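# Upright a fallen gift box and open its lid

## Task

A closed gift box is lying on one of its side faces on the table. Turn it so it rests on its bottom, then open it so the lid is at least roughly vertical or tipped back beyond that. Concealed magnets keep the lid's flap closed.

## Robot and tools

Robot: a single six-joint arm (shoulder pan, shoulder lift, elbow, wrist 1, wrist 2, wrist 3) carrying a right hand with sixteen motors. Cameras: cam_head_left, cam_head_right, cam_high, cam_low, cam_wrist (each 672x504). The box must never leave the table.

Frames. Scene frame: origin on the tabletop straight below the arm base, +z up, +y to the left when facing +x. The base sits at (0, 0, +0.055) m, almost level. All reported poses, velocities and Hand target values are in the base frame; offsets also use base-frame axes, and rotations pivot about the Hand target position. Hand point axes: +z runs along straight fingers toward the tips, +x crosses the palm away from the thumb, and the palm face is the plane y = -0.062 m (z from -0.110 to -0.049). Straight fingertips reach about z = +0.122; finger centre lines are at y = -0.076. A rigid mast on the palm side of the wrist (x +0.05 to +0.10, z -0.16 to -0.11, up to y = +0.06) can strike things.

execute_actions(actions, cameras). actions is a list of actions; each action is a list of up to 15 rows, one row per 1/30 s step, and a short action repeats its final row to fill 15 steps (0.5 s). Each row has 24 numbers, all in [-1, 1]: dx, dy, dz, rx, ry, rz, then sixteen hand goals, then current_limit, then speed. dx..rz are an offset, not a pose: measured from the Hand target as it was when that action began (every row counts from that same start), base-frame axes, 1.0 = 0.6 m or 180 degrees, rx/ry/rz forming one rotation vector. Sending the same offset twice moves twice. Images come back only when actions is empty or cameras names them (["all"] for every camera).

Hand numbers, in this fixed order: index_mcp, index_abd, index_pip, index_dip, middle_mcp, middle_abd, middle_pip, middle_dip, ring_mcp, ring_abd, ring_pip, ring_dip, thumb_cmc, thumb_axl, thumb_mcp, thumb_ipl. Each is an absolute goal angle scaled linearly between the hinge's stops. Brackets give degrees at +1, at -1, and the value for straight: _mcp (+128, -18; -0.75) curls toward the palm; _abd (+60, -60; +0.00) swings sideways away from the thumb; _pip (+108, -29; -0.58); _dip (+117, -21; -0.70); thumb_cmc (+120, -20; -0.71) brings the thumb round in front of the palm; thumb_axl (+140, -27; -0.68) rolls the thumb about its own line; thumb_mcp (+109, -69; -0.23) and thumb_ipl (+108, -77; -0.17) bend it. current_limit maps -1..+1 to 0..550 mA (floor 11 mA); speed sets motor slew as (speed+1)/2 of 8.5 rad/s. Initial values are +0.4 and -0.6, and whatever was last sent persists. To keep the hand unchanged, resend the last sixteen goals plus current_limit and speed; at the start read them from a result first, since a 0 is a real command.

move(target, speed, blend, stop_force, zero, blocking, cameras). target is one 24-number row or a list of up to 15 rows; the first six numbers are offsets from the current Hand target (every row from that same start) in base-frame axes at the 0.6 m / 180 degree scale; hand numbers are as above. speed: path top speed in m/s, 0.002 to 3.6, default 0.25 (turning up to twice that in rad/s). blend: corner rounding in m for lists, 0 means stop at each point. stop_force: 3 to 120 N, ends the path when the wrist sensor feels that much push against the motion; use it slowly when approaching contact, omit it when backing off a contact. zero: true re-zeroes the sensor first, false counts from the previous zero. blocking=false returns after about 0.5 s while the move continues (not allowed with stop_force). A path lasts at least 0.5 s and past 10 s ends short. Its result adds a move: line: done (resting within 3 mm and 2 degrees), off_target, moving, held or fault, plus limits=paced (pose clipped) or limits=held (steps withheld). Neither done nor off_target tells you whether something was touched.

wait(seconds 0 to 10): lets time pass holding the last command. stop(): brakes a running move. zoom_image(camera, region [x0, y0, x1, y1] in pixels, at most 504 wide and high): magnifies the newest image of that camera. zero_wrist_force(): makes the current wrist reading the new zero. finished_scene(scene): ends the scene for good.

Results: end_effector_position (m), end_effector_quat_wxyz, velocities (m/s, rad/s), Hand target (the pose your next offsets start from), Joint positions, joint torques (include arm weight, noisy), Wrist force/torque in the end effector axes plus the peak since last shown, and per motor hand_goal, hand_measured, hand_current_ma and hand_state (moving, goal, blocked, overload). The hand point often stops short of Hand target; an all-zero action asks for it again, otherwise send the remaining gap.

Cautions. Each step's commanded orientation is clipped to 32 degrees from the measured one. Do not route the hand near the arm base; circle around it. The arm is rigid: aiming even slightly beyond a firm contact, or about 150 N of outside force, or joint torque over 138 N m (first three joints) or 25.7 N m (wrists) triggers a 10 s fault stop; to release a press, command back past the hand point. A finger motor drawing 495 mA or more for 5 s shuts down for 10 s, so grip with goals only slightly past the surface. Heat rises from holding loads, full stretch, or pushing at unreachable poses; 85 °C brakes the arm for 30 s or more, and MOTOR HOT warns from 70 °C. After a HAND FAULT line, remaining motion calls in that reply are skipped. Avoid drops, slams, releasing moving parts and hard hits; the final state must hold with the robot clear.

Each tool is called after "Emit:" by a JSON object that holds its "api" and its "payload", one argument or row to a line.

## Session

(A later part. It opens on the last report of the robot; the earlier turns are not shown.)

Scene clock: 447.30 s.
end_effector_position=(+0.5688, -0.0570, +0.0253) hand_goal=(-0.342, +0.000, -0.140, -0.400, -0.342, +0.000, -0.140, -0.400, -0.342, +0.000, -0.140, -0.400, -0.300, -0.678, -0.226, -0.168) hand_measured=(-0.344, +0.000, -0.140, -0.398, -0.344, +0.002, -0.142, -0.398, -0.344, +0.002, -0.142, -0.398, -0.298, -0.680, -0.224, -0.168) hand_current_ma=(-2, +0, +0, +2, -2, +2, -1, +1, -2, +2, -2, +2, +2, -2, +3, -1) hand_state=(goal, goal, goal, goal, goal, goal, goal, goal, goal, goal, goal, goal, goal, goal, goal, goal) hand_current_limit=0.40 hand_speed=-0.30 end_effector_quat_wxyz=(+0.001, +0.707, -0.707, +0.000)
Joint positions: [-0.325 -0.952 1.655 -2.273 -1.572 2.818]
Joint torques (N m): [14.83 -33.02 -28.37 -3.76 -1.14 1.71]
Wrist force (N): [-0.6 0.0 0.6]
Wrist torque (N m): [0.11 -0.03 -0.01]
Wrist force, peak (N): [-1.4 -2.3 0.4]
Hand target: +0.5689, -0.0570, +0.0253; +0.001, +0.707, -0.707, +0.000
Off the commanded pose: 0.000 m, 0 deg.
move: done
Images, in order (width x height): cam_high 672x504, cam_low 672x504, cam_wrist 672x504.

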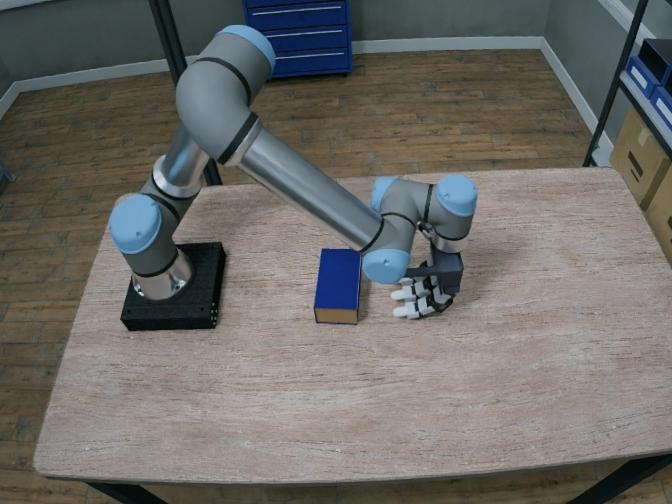

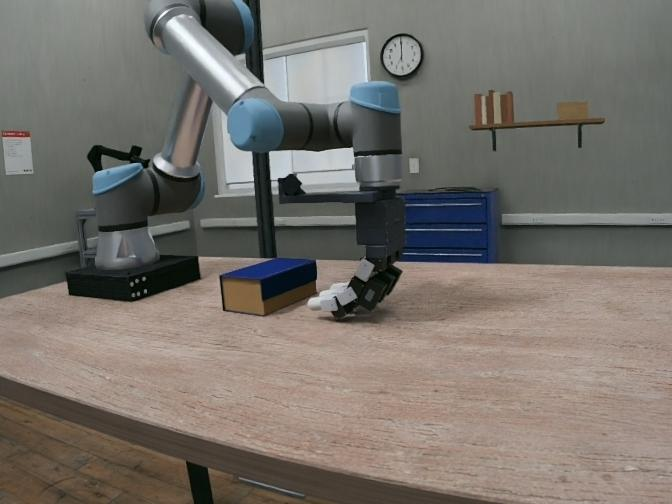

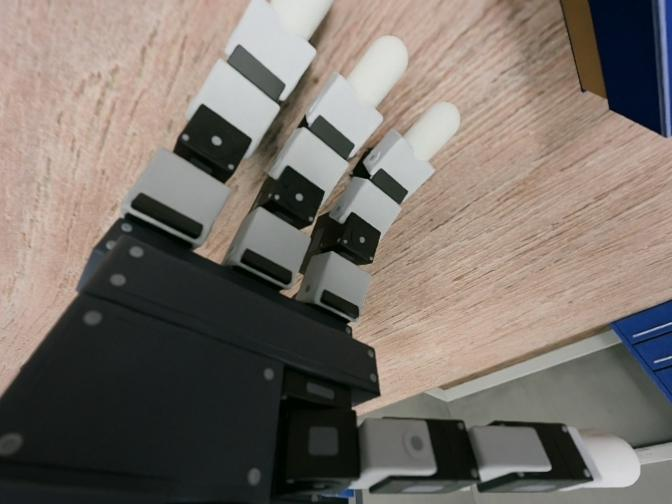

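Emit:
{"api": "move", "payload": {
  "target": [
    [0.03,0,0.3,0,-0.05,0,-0.754,0,-0.401,0,-0.754,0,-0.401,0,-0.754,0,-0.401,0,0.4,-0.678,-0.112,-0.168,0.4,-0.3],
    [-0.23,0.003,0.22,-0.0142,-0.361,-0.0223,-0.754,0,-0.401,0,-0.754,0,-0.401,0,-0.754,0,-0.401,0,0.4,-0.678,-0.112,-0.168,0.4,-0.3]
  ],
  "speed": 0.3,
  "blend": [0.02,0]
}}

Emit:
{"api": "move", "payload": {
  "target": [0,0,-0.282,0,0,0,-0.754,0,-0.401,0,-0.754,0,-0.401,0,-0.754,0,-0.401,0,0.571,-0.678,-0.112,-0.168,0.4,-0.3],
  "speed": 0.1,
  "stop_force": 6,
  "cameras": ["cam_low","cam_high","cam_wrist","cam_head_right"]
}}

Emit:
{"api": "zoom_image", "payload": {
  "camera": "cam_low",
  "region": [180, 210, 360, 330]
}}

Emit:
{"api": "zoom_image", "payload": {
  "camera": "cam_head_right",
  "region": [330, 330, 470, 450]
}}

Scene clock: 468.90 s.
end_effector_position=(+0.4309, -0.0552, +0.1573) hand_goal=(-0.754, +0.000, -0.402, +0.000, -0.754, +0.000, -0.402, +0.000, -0.754, +0.000, -0.402, +0.000, +0.400, -0.678, -0.112, -0.168) hand_measured=(-0.748, +0.000, -0.400, -0.004, -0.748, +0.002, -0.400, -0.002, -0.748, +0.002, -0.400, -0.002, +0.400, -0.680, -0.110, -0.168) hand_current_ma=(+6, +0, +1, -2, +6, +2, +1, -2, +7, +2, +1, -2, +0, -2, +2, +0) hand_state=(goal, goal, goal, goal, goal, goal, goal, goal, goal, goal, goal, goal, goal, goal, goal, goal) hand_current_limit=0.40 hand_speed=-0.30 end_effector_quat_wxyz=(-0.364, +0.572, -0.620, +0.394)
Joint positions: [-0.771 -1.609 2.662 -3.649 -0.955 2.805]
Joint torques (N m): [-13.13 1.21 -2.55 -4.68 2.73 1.77]
Wrist force (N): [-1.5 -0.4 0.8]
Wrist torque (N m): [0.24 0.16 0.22]
Wrist force, peak (N): [-1.2 6.0 -16.5]
Hand target: +0.4309, -0.0552, +0.1573; -0.364, +0.572, -0.620, +0.394
Off the commanded pose: 0.000 m, 0 deg.
move: done

Scene clock: 471.60 s.
end_effector_position=(+0.4309, -0.0552, -0.0119) hand_goal=(-0.754, +0.000, -0.402, +0.000, -0.754, +0.000, -0.402, +0.000, -0.754, +0.000, -0.402, +0.000, +0.570, -0.678, -0.112, -0.168) hand_measured=(-0.748, +0.000, -0.400, -0.004, -0.748, +0.002, -0.400, -0.002, -0.748, +0.002, -0.400, -0.002, +0.568, -0.680, -0.110, -0.168) hand_current_ma=(+6, +0, +1, -2, +6, +2, +1, -2, +7, +2, +1, -2, -1, -2, +2, +0) hand_state=(goal, goal, goal, goal, goal, goal, goal, goal, goal, goal, goal, goal, goal, goal, goal, goal) hand_current_limit=0.40 hand_speed=-0.30 end_effector_quat_wxyz=(-0.364, +0.572, -0.620, +0.394)
Joint positions: [-0.771 -0.721 2.66 -4.535 -0.955 2.805]
Joint torques (N m): [-14.21 -15.73 -3.6 -4.43 2.77 1.72]
Wrist force (N): [-1.6 -0.4 0.9]
Wrist torque (N m): [0.25 0.16 0.21]
Wrist force, peak (N): [-1.6 -1.0 1.1]
Hand target: +0.4309, -0.0552, -0.0119; -0.364, +0.572, -0.620, +0.394
Off the commanded pose: 0.000 m, 0 deg.
move: done
Images, in order (width x height): cam_head_right 672x504, cam_high 672x504, cam_low 672x504, cam_wrist 672x504.

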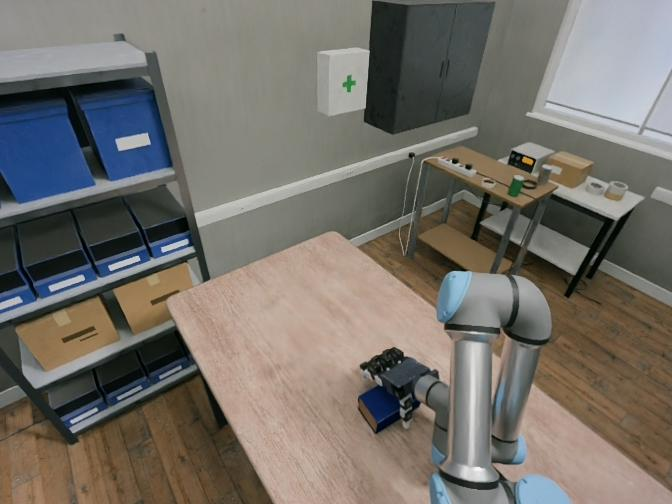

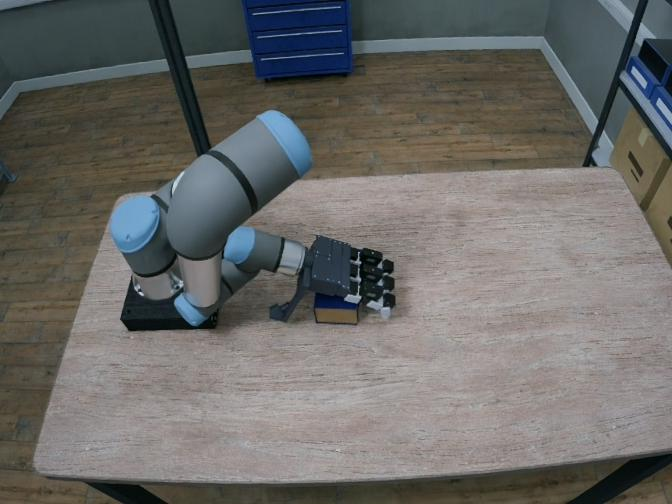

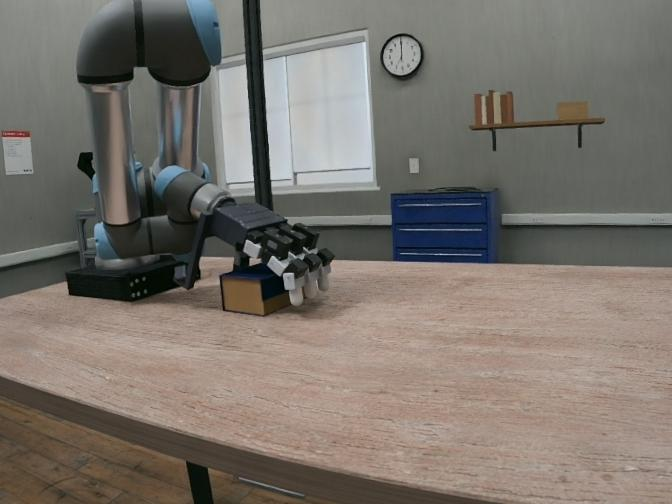

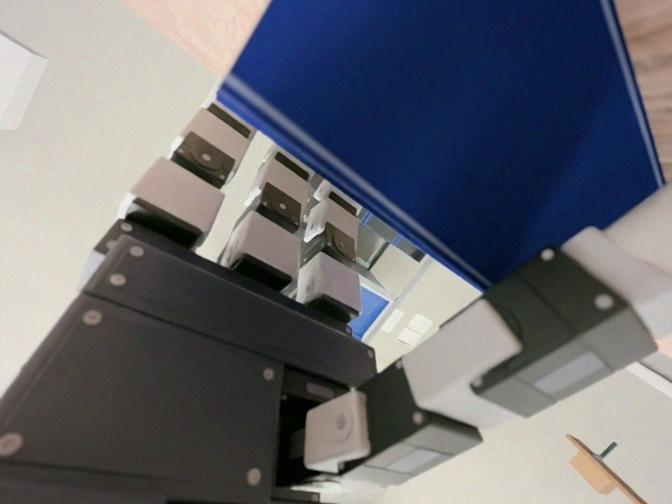

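Scaled by 2.800 from the camera's 672x504 image, which has a finer 960x720 frame.

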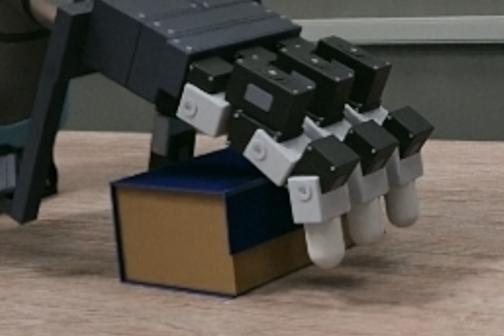

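Scaled by 3.600 from the camera's 672x504 image, which has a finer 960x720 frame.

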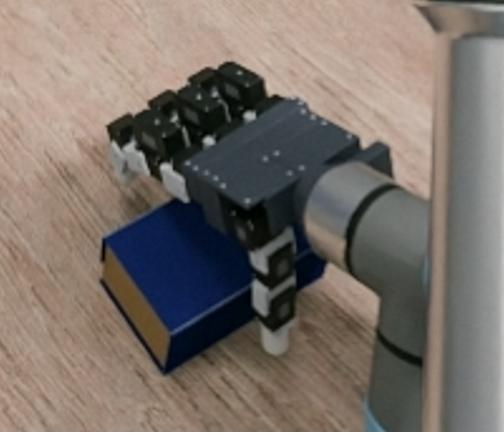

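Emit:
{"api": "move", "payload": {
  "target": [
    [0,0,0,0,0,0,-0.754,0,-0.401,0,-0.479,0,-0.401,0,-0.479,0,-0.401,0,0.571,-0.678,0,-0.1,-0.2,-0.8],
    [0,0,0,0,0,0,-0.754,0,-0.401,0,-0.425,0,-0.38,0.25,-0.425,0,-0.38,0.25,0.571,-0.678,0.2,0.05,-0.1,-0.8],
    [0,0,0,0,0,0,-0.567,0,-0.203,-0.029,-0.425,0,-0.38,0.25,-0.425,0,-0.38,0.25,0.571,-0.678,0.2,0.05,-0.05,-0.8]
  ],
  "cameras": ["cam_low","cam_head_left","cam_wrist"]
}}

Emit:
{"api": "move", "payload": {
  "target": [
    [0,0,0,0,0,0,-0.76,0,0.04,0.261,-0.425,0,-0.38,0.25,-0.425,0,-0.38,0.25,0.571,-0.678,0.2,0.05,0.1,-0.8],
    [0,0,0,0,0,0,-0.95,0,0.2,0.391,-0.425,0,-0.38,0.25,-0.425,0,-0.38,0.25,0.571,-0.678,0.2,0.05,0.3,-0.8]
  ],
  "cameras": ["cam_low","cam_head_left","cam_wrist"]
}}

Scene clock: 494.60 s.
end_effector_position=(+0.4309, -0.0552, -0.0119) hand_goal=(-0.568, +0.000, -0.204, -0.030, -0.426, +0.000, -0.380, +0.250, -0.426, +0.000, -0.380, +0.250, +0.570, -0.678, +0.200, +0.050) hand_measured=(-0.572, +0.000, -0.214, -0.030, -0.462, +0.016, -0.414, +0.202, -0.436, +0.006, -0.388, +0.236, +0.526, -0.698, +0.036, -0.006) hand_current_ma=(-3, +0, -13, +0, -75, +18, -65, -105, -11, +5, -9, -18, -98, -43, -261, -204) hand_state=(goal, goal, goal, goal, blocked, goal, blocked, blocked, goal, goal, goal, goal, blocked, blocked, blocked, blocked) hand_current_limit=-0.05 hand_speed=-0.80 end_effector_quat_wxyz=(-0.364, +0.572, -0.620, +0.394)
Joint positions: [-0.771 -0.721 2.66 -4.535 -0.955 2.805]
Joint torques (N m): [-13.76 -16.77 -1.66 -2.78 2.33 1.79]
Wrist force (N): [-1.5 0.8 0.9]
Wrist torque (N m): [0.34 0.18 0.21]
Wrist force, peak (N): [-1.7 0.9 1.2]
Hand target: +0.4309, -0.0552, -0.0119; -0.364, +0.572, -0.620, +0.394
Off the commanded pose: 0.000 m, 0 deg.
move: done
Images, in order (width x height): cam_head_left 672x504, cam_low 672x504, cam_wrist 672x504.

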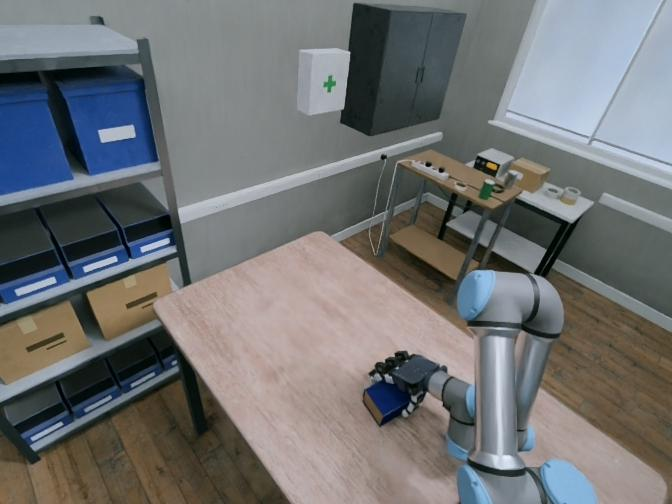

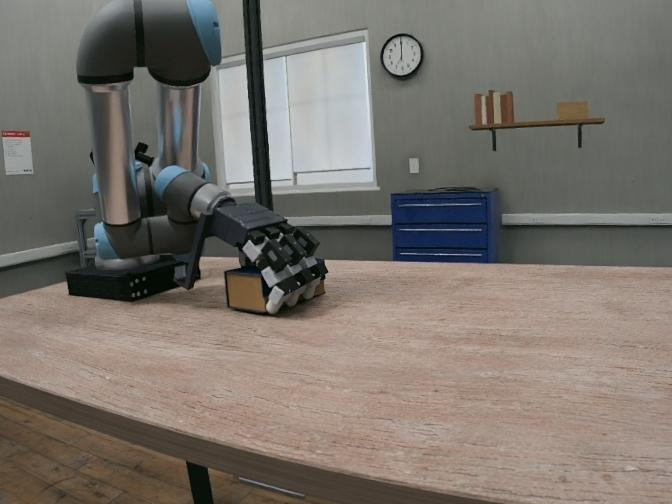

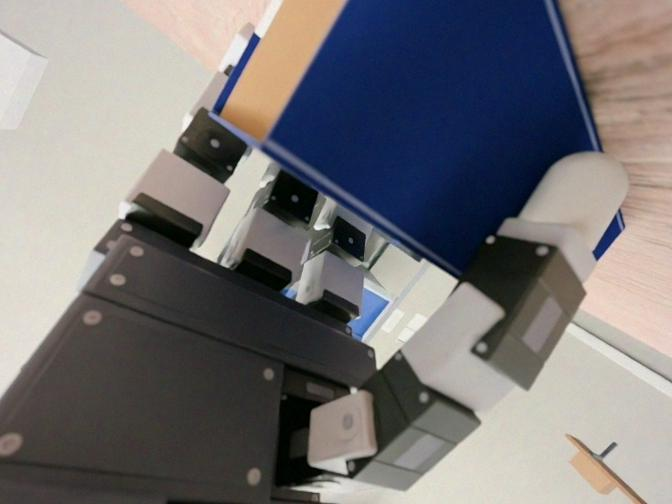

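Scene clock: 495.80 s.
end_effector_position=(+0.4309, -0.0552, -0.0119) hand_goal=(-0.950, +0.000, +0.200, +0.390, -0.426, +0.000, -0.380, +0.250, -0.426, +0.000, -0.380, +0.250, +0.570, -0.678, +0.200, +0.050) hand_measured=(-0.954, +0.004, +0.156, +0.348, -0.476, +0.014, -0.414, +0.244, -0.436, +0.006, -0.388, +0.248, +0.526, -0.698, +0.034, -0.006) hand_current_ma=(-3, +2, -94, -90, -120, +16, -62, -5, -13, +4, -10, -2, -98, -43, -357, -204) hand_state=(goal, goal, blocked, blocked, blocked, goal, blocked, goal, goal, goal, goal, goal, blocked, blocked, blocked, blocked) hand_current_limit=0.30 hand_speed=-0.80 end_effector_quat_wxyz=(-0.364, +0.572, -0.620, +0.394)
Joint positions: [-0.771 -0.721 2.66 -4.535 -0.955 2.805]
Joint torques (N m): [-11.71 -17.85 -0.6 -1.79 1.89 1.83]
Wrist force (N): [-1.8 -1.3 1.3]
Wrist torque (N m): [0.15 0.18 0.13]
Wrist force, peak (N): [-2.0 -3.5 0.2]
Hand target: +0.4309, -0.0552, -0.0119; -0.364, +0.572, -0.620, +0.394
Off the commanded pose: 0.000 m, 0 deg.
move: done
Images, in order (width x height): cam_head_left 672x504, cam_low 672x504, cam_wrist 672x504.

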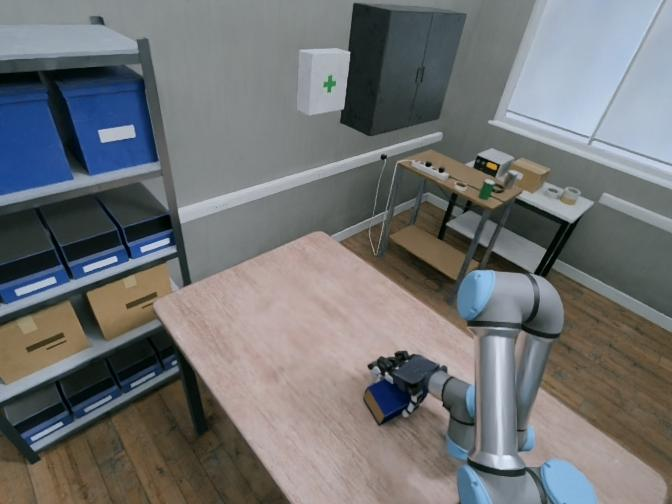

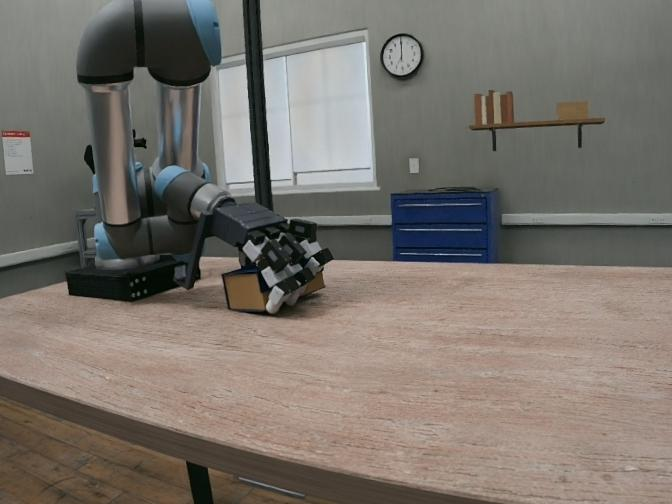

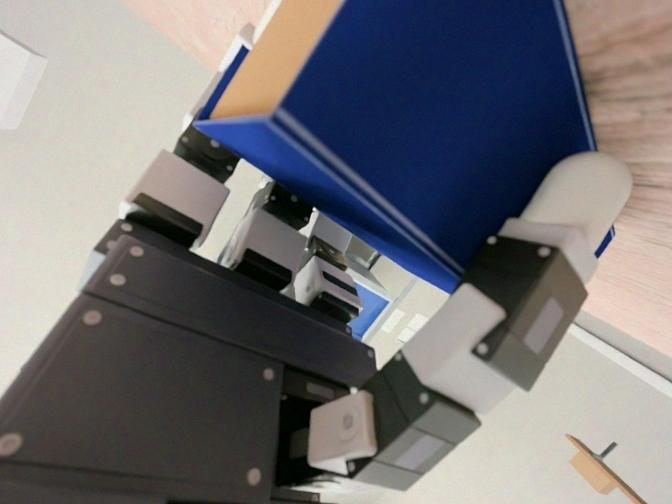

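Emit:
{"api": "zoom_image", "payload": {
  "camera": "cam_low",
  "region": [210, 210, 350, 330]
}}

Emit:
{"api": "zoom_image", "payload": {
  "camera": "cam_head_left",
  "region": [340, 340, 460, 440]
}}

Scaled by 3.600 from the camera's 672x504 image, which has a finer 960x720 frame.

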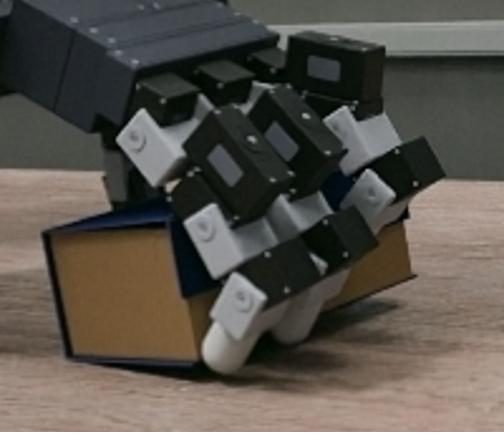

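Scaled by 4.200 from the camera's 672x504 image, which has a finer 960x720 frame.

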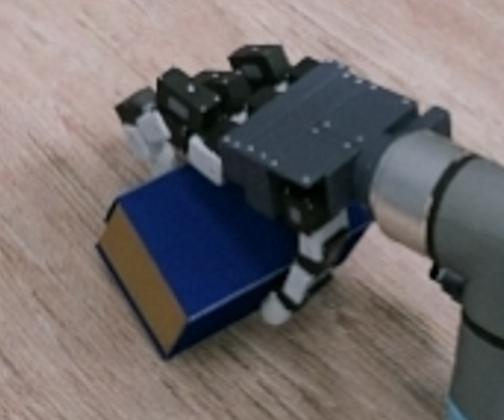

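Emit:
{"api": "move", "payload": {
  "target": [
    [0,0,0,0,0,0,-0.754,0,-0.401,0,-0.425,0,-0.38,0.25,-0.425,0,-0.38,0.25,0.571,-0.678,0.2,0.05,0.1,-0.8],
    [0,0,0,0,0,0,-0.641,0,-0.036,-0.046,-0.425,0,-0.38,0.25,-0.425,0,-0.38,0.25,0.571,-0.678,0.2,0.05,0,-0.7],
    [0,0,0,0,0,0,-0.595,0,-0.036,0.093,-0.425,0,-0.38,0.25,-0.425,0,-0.38,0.25,0.571,-0.678,0.2,0.05,0,-0.8]
  ],
  "cameras": ["cam_low"]
}}

Emit:
{"api": "zoom_image", "payload": {
  "camera": "cam_low",
  "region": [210, 210, 350, 330]
}}

Emit:
{"api": "move", "payload": {
  "target": [
    [0,0,0,0,0,0,-0.819,0,0.121,0.391,-0.425,0,-0.38,0.25,-0.425,0,-0.38,0.25,0.571,-0.678,0.2,0.05,0.3,-0.8],
    [0,0,0,0,0,0,-0.92,0,0.08,0.783,-0.425,0,-0.38,0.25,-0.425,0,-0.38,0.25,0.571,-0.678,0.2,0.05,0.3,-0.8]
  ],
  "cameras": ["cam_low","cam_wrist"]
}}

Emit:
{"api": "zoom_image", "payload": {
  "camera": "cam_low",
  "region": [210, 210, 350, 330]
}}

Scene clock: 518.83 s.
end_effector_position=(+0.4309, -0.0552, -0.0119) hand_goal=(-0.596, +0.000, -0.036, +0.092, -0.426, +0.000, -0.380, +0.250, -0.426, +0.000, -0.380, +0.250, +0.570, -0.678, +0.200, +0.050) hand_measured=(-0.648, +0.002, -0.080, +0.012, -0.464, +0.014, -0.412, +0.236, -0.430, +0.006, -0.388, +0.246, +0.536, -0.696, +0.018, -0.002) hand_current_ma=(-132, +1, -94, -220, -85, +16, -60, -19, -3, +4, -9, -3, -67, -35, -275, -183) hand_state=(blocked, goal, blocked, blocked, blocked, goal, blocked, goal, goal, goal, goal, goal, blocked, goal, blocked, blocked) hand_current_limit=0.00 hand_speed=-0.80 end_effector_quat_wxyz=(-0.364, +0.572, -0.620, +0.394)
Joint positions: [-0.771 -0.721 2.66 -4.535 -0.955 2.805]
Joint torques (N m): [-7.17 -23.45 2.71 -1.56 0.56 1.49]
Wrist force (N): [-1.6 -0.8 1.1]
Wrist torque (N m): [0.19 0.18 0.15]
Wrist force, peak (N): [-2.0 -2.1 1.0]
Hand target: +0.4309, -0.0552, -0.0119; -0.364, +0.572, -0.620, +0.394
Off the commanded pose: 0.000 m, 0 deg.
move: done
Images, in order (width x height): cam_low 672x504.

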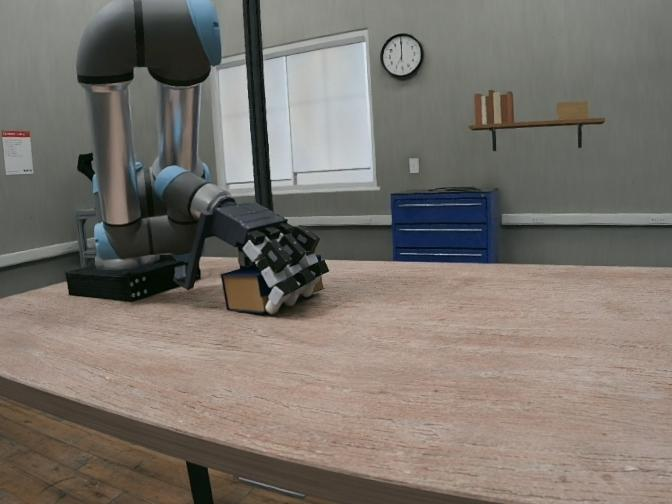

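Scaled by 3.600 from the camera's 672x504 image, which has a finer 960x720 frame.

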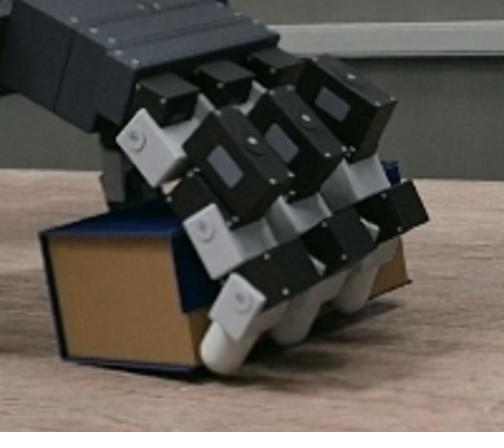

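Scene clock: 520.37 s.
end_effector_position=(+0.4309, -0.0552, -0.0119) hand_goal=(-0.920, +0.000, +0.080, +0.782, -0.426, +0.000, -0.380, +0.250, -0.426, +0.000, -0.380, +0.250, +0.570, -0.678, +0.200, +0.050) hand_measured=(-0.936, +0.002, +0.040, +0.698, -0.470, +0.014, -0.412, +0.246, -0.432, +0.002, -0.388, +0.248, +0.534, -0.696, +0.018, -0.002) hand_current_ma=(-26, +1, -82, -238, -102, +14, -60, -4, -6, +2, -9, -2, -72, -35, -358, -183) hand_state=(goal, goal, blocked, blocked, blocked, goal, blocked, goal, goal, goal, goal, goal, blocked, goal, blocked, blocked) hand_current_limit=0.30 hand_speed=-0.80 end_effector_quat_wxyz=(-0.364, +0.572, -0.620, +0.394)
Joint positions: [-0.771 -0.721 2.66 -4.535 -0.955 2.805]
Joint torques (N m): [-5.47 -23.58 5.8 -1.45 0.27 1.36]
Wrist force (N): [-1.6 -2.0 0.6]
Wrist torque (N m): [0.12 0.18 0.12]
Wrist force, peak (N): [-1.9 -2.0 0.8]
Hand target: +0.4309, -0.0552, -0.0119; -0.364, +0.572, -0.620, +0.394
Off the commanded pose: 0.000 m, 0 deg.
move: done
Images, in order (width x height): cam_low 672x504, cam_wrist 672x504.

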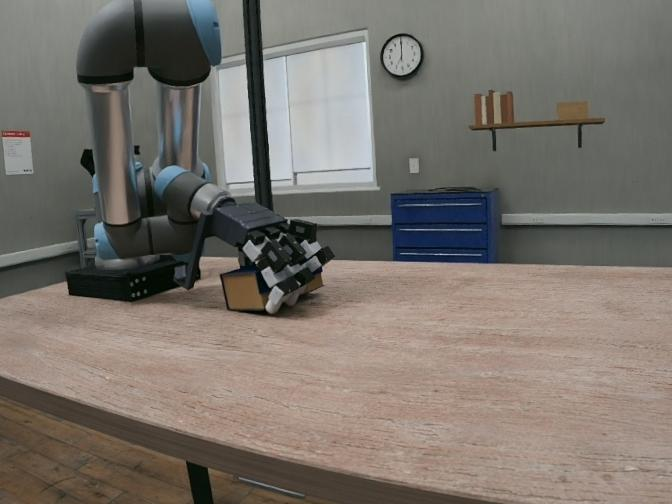

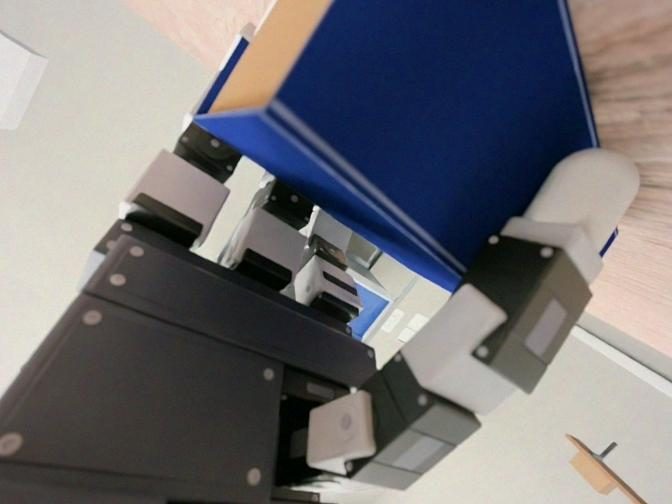

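Scaled by 3.600 from the camera's 672x504 image, which has a finer 960x720 frame.

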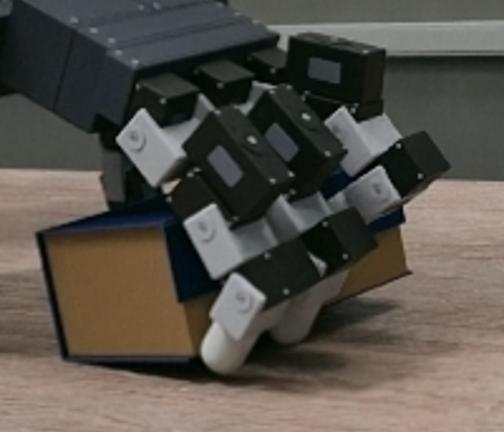

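Emit:
{"api": "move", "payload": {
  "target": [
    [0,0,0,0,0,0,-0.92,0,0.08,0.2,-0.425,0,-0.38,0.25,-0.425,0,-0.38,0.25,0.571,-0.678,0.2,0.05,0.1,-0.8],
    [0,0,0,0,0,0,-0.92,0,0.08,0.2,-0.633,0,0,0.271,-0.633,0,0,0.271,0.571,-0.678,0.2,0.05,0.1,-0.8]
  ],
  "cameras": ["cam_low"]
}}

Emit:
{"api": "zoom_image", "payload": {
  "camera": "cam_low",
  "region": [210, 210, 350, 330]
}}

Emit:
{"api": "move", "payload": {
  "target": [
    [0,0,0,0,0,0,-0.92,0,0.08,0.2,-0.769,0,0.153,0.406,-0.769,0,0.153,0.406,0.571,-0.678,0.2,0.05,0.1,-0.8],
    [0,0,0,0,0,0,-0.92,0,0.08,0.2,-0.845,0,0.153,0.706,-0.845,0,0.153,0.706,0.571,-0.678,0.2,0.05,0.1,-0.8]
  ],
  "cameras": ["cam_low","cam_wrist"]
}}

Emit:
{"api": "zoom_image", "payload": {
  "camera": "cam_low",
  "region": [210, 210, 350, 330]
}}

Scene clock: 552.73 s.
end_effector_position=(+0.4309, -0.0552, -0.0119) hand_goal=(-0.920, +0.000, +0.080, +0.200, -0.634, +0.000, +0.000, +0.270, -0.634, +0.000, +0.000, +0.270, +0.570, -0.678, +0.200, +0.050) hand_measured=(-0.914, +0.002, +0.078, +0.202, -0.680, +0.022, -0.112, +0.240, -0.648, +0.002, -0.044, +0.260, +0.510, -0.710, +0.060, +0.012) hand_current_ma=(+5, +1, -1, +2, -112, +30, -302, -56, -18, +1, -93, -12, -147, -76, -302, -115) hand_state=(goal, goal, goal, goal, blocked, blocked, blocked, blocked, goal, goal, blocked, goal, blocked, blocked, blocked, blocked) hand_current_limit=0.10 hand_speed=-0.80 end_effector_quat_wxyz=(-0.364, +0.572, -0.620, +0.394)
Joint positions: [-0.771 -0.721 2.66 -4.535 -0.955 2.805]
Joint torques (N m): [-1.36 -28.84 9.54 -1.65 -0.23 1.62]
Wrist force (N): [-1.4 0.6 0.9]
Wrist torque (N m): [0.29 0.15 0.23]
Wrist force, peak (N): [-1.9 -2.3 0.7]
Hand target: +0.4309, -0.0552, -0.0119; -0.364, +0.572, -0.620, +0.394
Off the commanded pose: 0.000 m, 0 deg.
move: done
Images, in order (width x height): cam_low 672x504.

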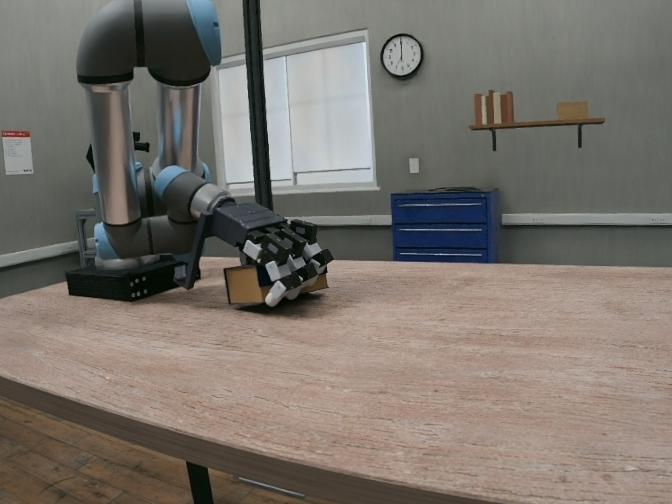

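Scaled by 3.600 from the camera's 672x504 image, which has a finer 960x720 frame.

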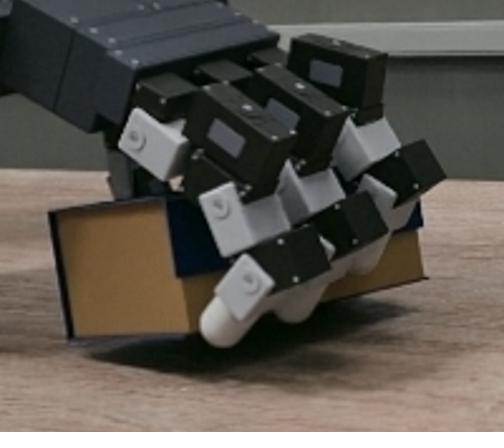

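Scene clock: 554.00 s.
end_effector_position=(+0.4309, -0.0552, -0.0119) hand_goal=(-0.920, +0.000, +0.080, +0.200, -0.846, +0.000, +0.152, +0.706, -0.846, +0.000, +0.152, +0.706, +0.570, -0.678, +0.200, +0.050) hand_measured=(-0.922, +0.002, +0.078, +0.202, -0.888, +0.010, +0.064, +0.614, -0.832, +0.002, +0.150, +0.700, +0.516, -0.682, +0.060, +0.016) hand_current_ma=(-1, +1, -1, +2, -98, +10, -252, -271, +21, +1, -1, -5, -129, -5, -302, -97) hand_state=(goal, goal, goal, goal, blocked, goal, blocked, blocked, goal, goal, goal, goal, blocked, goal, blocked, blocked) hand_current_limit=0.10 hand_speed=-0.80 end_effector_quat_wxyz=(-0.364, +0.572, -0.620, +0.394)
Joint positions: [-0.771 -0.721 2.66 -4.535 -0.955 2.805]
Joint torques (N m): [0.56 -29.85 7.25 -1.7 -0.08 1.5]
Wrist force (N): [-1.5 1.1 1.2]
Wrist torque (N m): [0.32 0.17 0.22]
Wrist force, peak (N): [-1.5 1.1 1.4]
Hand target: +0.4309, -0.0552, -0.0119; -0.364, +0.572, -0.620, +0.394
Off the commanded pose: 0.000 m, 0 deg.
move: done
Images, in order (width x height): cam_low 672x504, cam_wrist 672x504.

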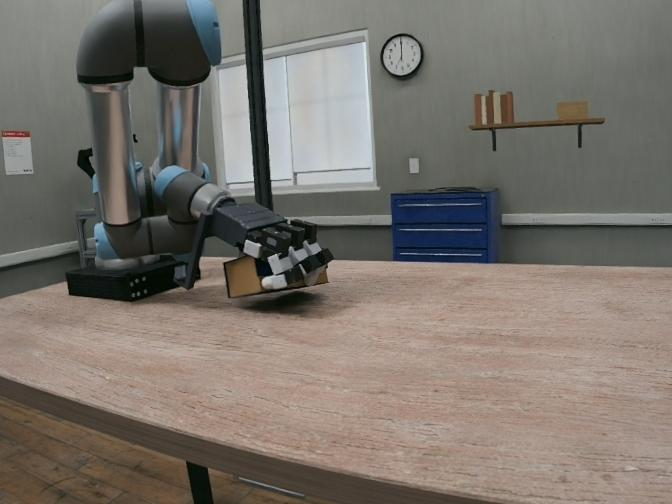

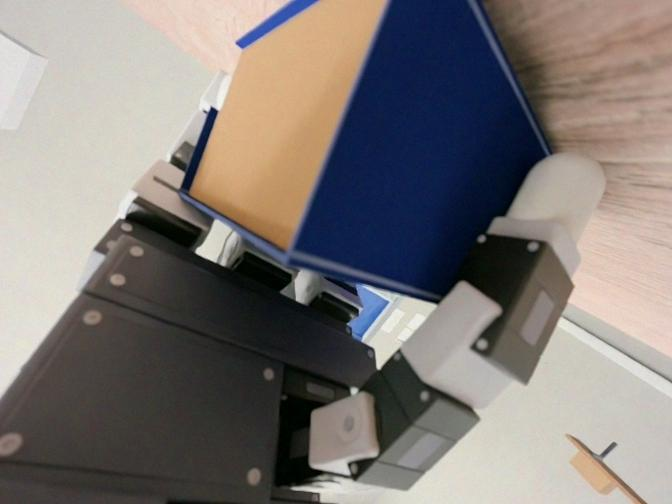

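Scaled by 3.600 from the camera's 672x504 image, which has a finer 960x720 frame.

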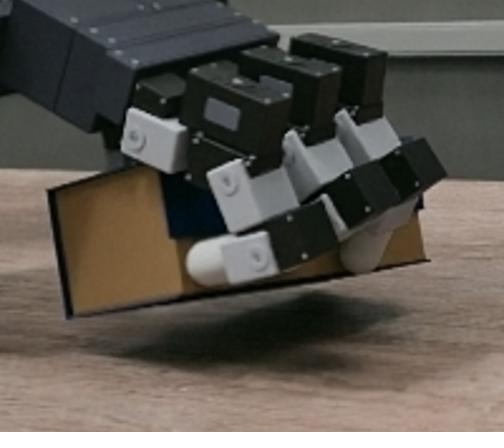

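Emit:
{"api": "move", "payload": {
  "target": [
    [0,0,0,0,0,0,-0.754,0,-0.401,0,-0.633,0,0,0.271,-0.633,0,0,0.271,0.571,-0.678,0.2,0.05,0.1,-0.7],
    [0,0,0,0,0,0,-0.754,0,-0.401,0,-0.425,0,-0.38,0.25,-0.425,0,-0.38,0.25,0.571,-0.678,0.2,0.05,-0.05,-0.8]
  ],
  "cameras": ["cam_low","cam_wrist"]
}}

Emit:
{"api": "zoom_image", "payload": {
  "camera": "cam_low",
  "region": [210, 210, 350, 330]
}}

Scene clock: 562.77 s.
end_effector_position=(+0.4309, -0.0552, -0.0119) hand_goal=(-0.754, +0.000, -0.402, +0.000, -0.426, +0.000, -0.380, +0.250, -0.426, +0.000, -0.380, +0.250, +0.570, -0.678, +0.200, +0.050) hand_measured=(-0.748, +0.002, -0.396, +0.004, -0.508, +0.018, -0.388, +0.244, -0.422, +0.004, -0.374, +0.248, +0.520, -0.706, +0.058, +0.010) hand_current_ma=(+6, +1, +6, +2, -243, +22, -8, -5, +3, +2, +4, -2, -113, -62, -261, -124) hand_state=(goal, goal, goal, goal, blocked, goal, goal, goal, goal, goal, goal, goal, blocked, blocked, blocked, blocked) hand_current_limit=-0.05 hand_speed=-0.80 end_effector_quat_wxyz=(-0.364, +0.572, -0.620, +0.394)
Joint positions: [-0.771 -0.721 2.66 -4.535 -0.955 2.805]
Joint torques (N m): [4.83 -33.86 7.52 -1.44 -0.09 1.38]
Wrist force (N): [-1.8 -2.2 -0.1]
Wrist torque (N m): [0.36 0.20 0.20]
Wrist force, peak (N): [-1.7 -2.6 -0.1]
Hand target: +0.4309, -0.0552, -0.0119; -0.364, +0.572, -0.620, +0.394
Off the commanded pose: 0.000 m, 0 deg.
move: done
Images, in order (width x height): cam_low 672x504, cam_wrist 672x504.

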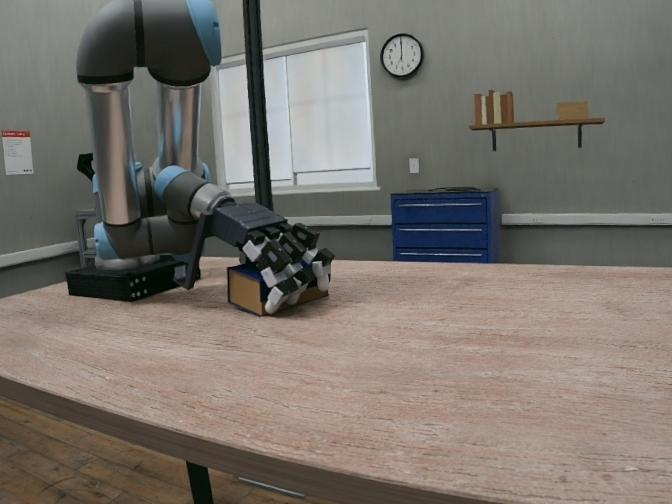

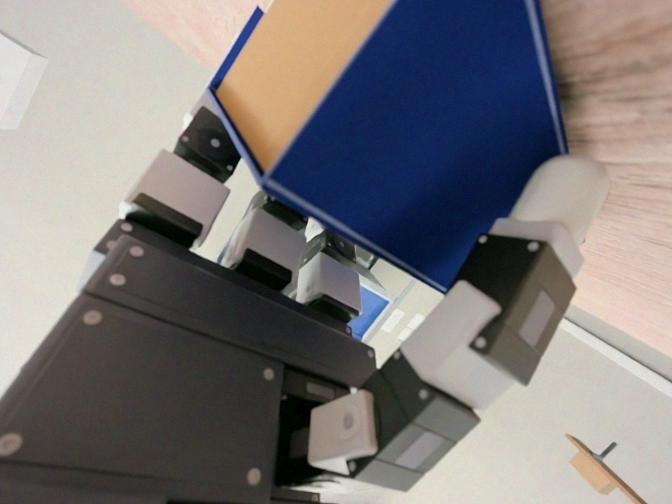

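Scaled by 3.600 from the camera's 672x504 image, which has a finer 960x720 frame.

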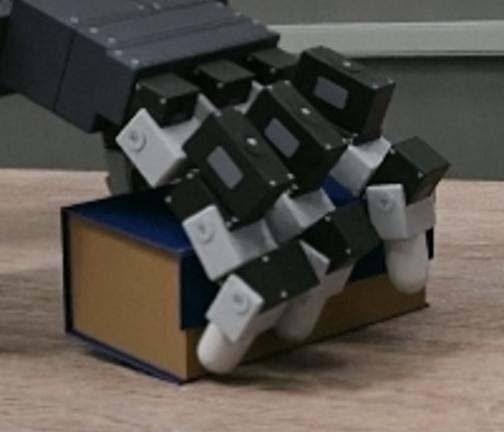

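Emit:
{"api": "move", "payload": {
  "target": [
    [0,0,0,0,0,0,-0.567,0,-0.203,-0.029,-0.425,0,-0.38,0.25,-0.425,0,-0.38,0.25,0.571,-0.678,0.2,0.05,-0.05,-0.7],
    [0,0,0,0,0,0,-0.76,0,0.04,0.261,-0.425,0,-0.38,0.25,-0.425,0,-0.38,0.25,0.571,-0.678,0.2,0.05,0.1,-0.7],
    [0,0,0,0,0,0,-0.95,0,0.2,0.391,-0.425,0,-0.38,0.25,-0.425,0,-0.38,0.25,0.571,-0.678,0.2,0.05,0.3,-0.7]
  ],
  "cameras": ["cam_low"]
}}

Emit:
{"api": "zoom_image", "payload": {
  "camera": "cam_low",
  "region": [210, 210, 350, 330]
}}

Emit:
{"api": "move", "payload": {
  "target": [
    [0,0,0,0,0,0,-0.95,0,0.2,0.391,-0.425,0,-0.38,0.25,-0.6,0,0,0.271,0.571,-0.678,0.2,0.05,0.2,-0.7],
    [0,0,0,0,0,0,-0.95,0,0.2,0.391,-0.425,0,-0.38,0.25,-0.769,0,0.153,0.406,0.571,-0.678,0.2,0.05,0.2,-0.7],
    [0,0,0,0,0,0,-0.95,0,0.2,0.391,-0.425,0,-0.38,0.25,-0.845,0,0.153,0.706,0.571,-0.678,0.2,0.05,0.2,-0.7]
  ],
  "cameras": ["cam_low","cam_wrist"]
}}

Emit:
{"api": "zoom_image", "payload": {
  "camera": "cam_low",
  "region": [210, 210, 350, 330]
}}

Scene clock: 570.53 s.
end_effector_position=(+0.4309, -0.0552, -0.0119) hand_goal=(-0.950, +0.000, +0.200, +0.390, -0.426, +0.000, -0.380, +0.250, -0.426, +0.000, -0.380, +0.250, +0.570, -0.678, +0.200, +0.050) hand_measured=(-0.954, +0.000, +0.144, +0.332, -0.488, +0.002, -0.386, +0.246, -0.422, +0.002, -0.378, +0.248, +0.542, -0.692, +0.028, +0.004) hand_current_ma=(-2, +0, -133, -142, -165, +1, -6, -2, +3, +2, +0, -2, -52, -24, -357, -151) hand_state=(goal, goal, blocked, blocked, blocked, goal, goal, goal, goal, goal, goal, goal, blocked, goal, blocked, blocked) hand_current_limit=0.30 hand_speed=-0.70 end_effector_quat_wxyz=(-0.364, +0.572, -0.620, +0.394)
Joint positions: [-0.771 -0.721 2.66 -4.535 -0.955 2.805]
Joint torques (N m): [7.9 -33.4 8.21 -1.41 -0.12 1.17]
Wrist force (N): [-2.1 -1.4 0.7]
Wrist torque (N m): [0.14 0.23 0.14]
Wrist force, peak (N): [-1.9 -7.1 -0.4]
Hand target: +0.4309, -0.0552, -0.0119; -0.364, +0.572, -0.620, +0.394
Off the commanded pose: 0.000 m, 0 deg.
move: done
Images, in order (width x height): cam_low 672x504.

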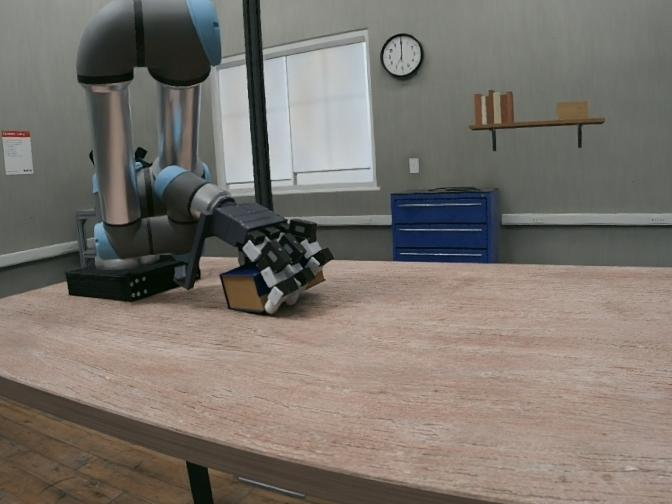

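Scaled by 3.600 from the camera's 672x504 image, which has a finer 960x720 frame.

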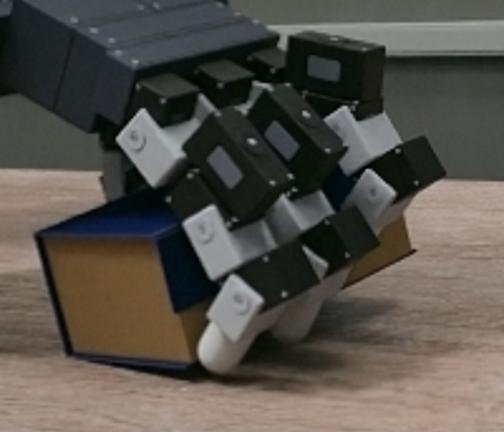

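Scene clock: 572.23 s.
end_effector_position=(+0.4309, -0.0552, -0.0119) hand_goal=(-0.950, +0.000, +0.200, +0.390, -0.426, +0.000, -0.380, +0.250, -0.846, +0.000, +0.152, +0.706, +0.570, -0.678, +0.200, +0.050) hand_measured=(-0.954, +0.000, +0.150, +0.342, -0.484, +0.000, -0.386, +0.246, -0.828, +0.002, +0.150, +0.702, +0.540, -0.692, +0.022, +0.004) hand_current_ma=(-5, +0, -110, -104, -151, +0, -6, -2, +29, +2, -1, -3, -57, -24, -330, -151) hand_state=(goal, goal, blocked, blocked, blocked, goal, goal, goal, goal, goal, goal, goal, blocked, goal, blocked, blocked) hand_current_limit=0.20 hand_speed=-0.70 end_effector_quat_wxyz=(-0.364, +0.572, -0.620, +0.394)
Joint positions: [-0.771 -0.721 2.66 -4.535 -0.955 2.805]
Joint torques (N m): [8.66 -34.07 6.96 -1.44 0 1.1]
Wrist force (N): [-1.4 0.7 1.3]
Wrist torque (N m): [0.30 0.16 0.23]
Wrist force, peak (N): [-1.7 1.0 1.4]
Hand target: +0.4309, -0.0552, -0.0119; -0.364, +0.572, -0.620, +0.394
Off the commanded pose: 0.000 m, 0 deg.
move: done
Images, in order (width x height): cam_low 672x504, cam_wrist 672x504.

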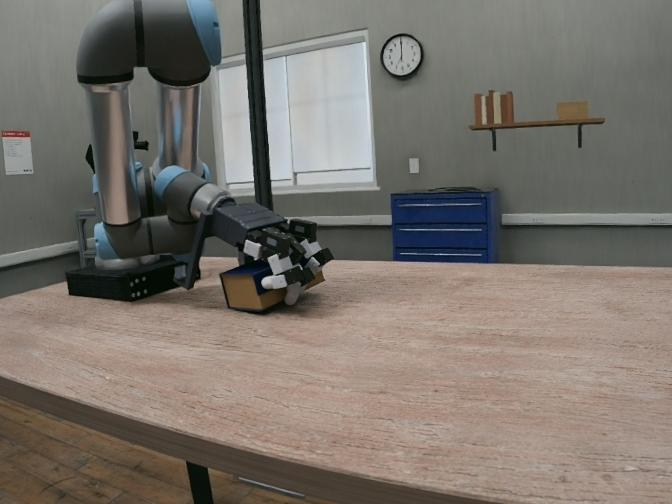

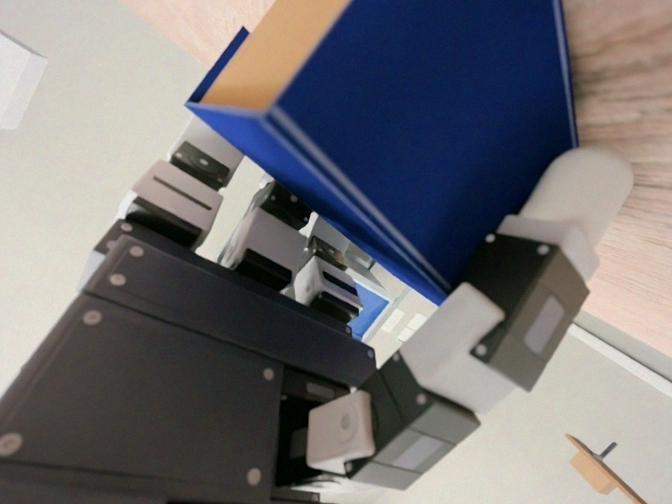

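Scaled by 3.600 from the camera's 672x504 image, which has a finer 960x720 frame.

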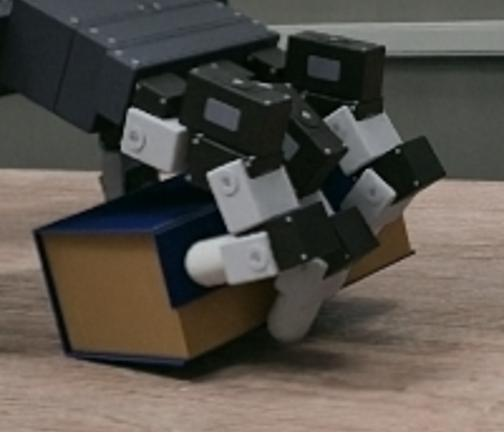

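Emit:
{"api": "zoom_image", "payload": {
  "camera": "cam_low",
  "region": [215, 255, 275, 315]
}}

Emit:
{"api": "zoom_image", "payload": {
  "camera": "cam_wrist",
  "region": [150, 0, 450, 300]
}}

Scaled by 8.400 from the camera's 672x504 image, which has a finer 960x720 frame.

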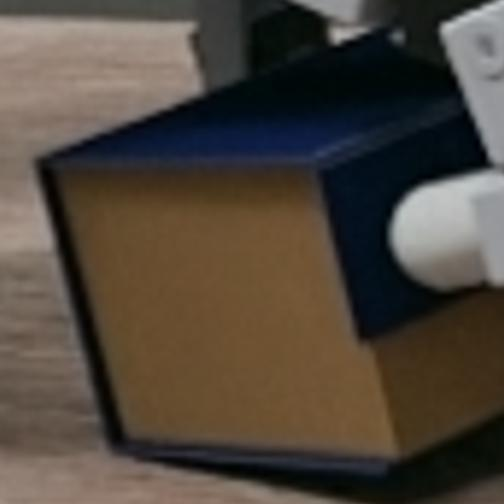

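Scaled by 1.680 from the camera's 672x504 image, which has a finer 960x720 frame.

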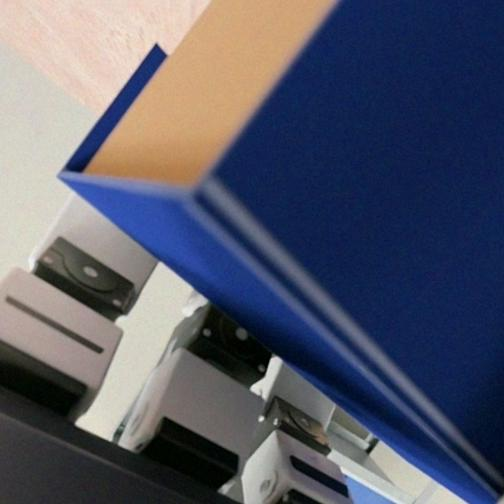

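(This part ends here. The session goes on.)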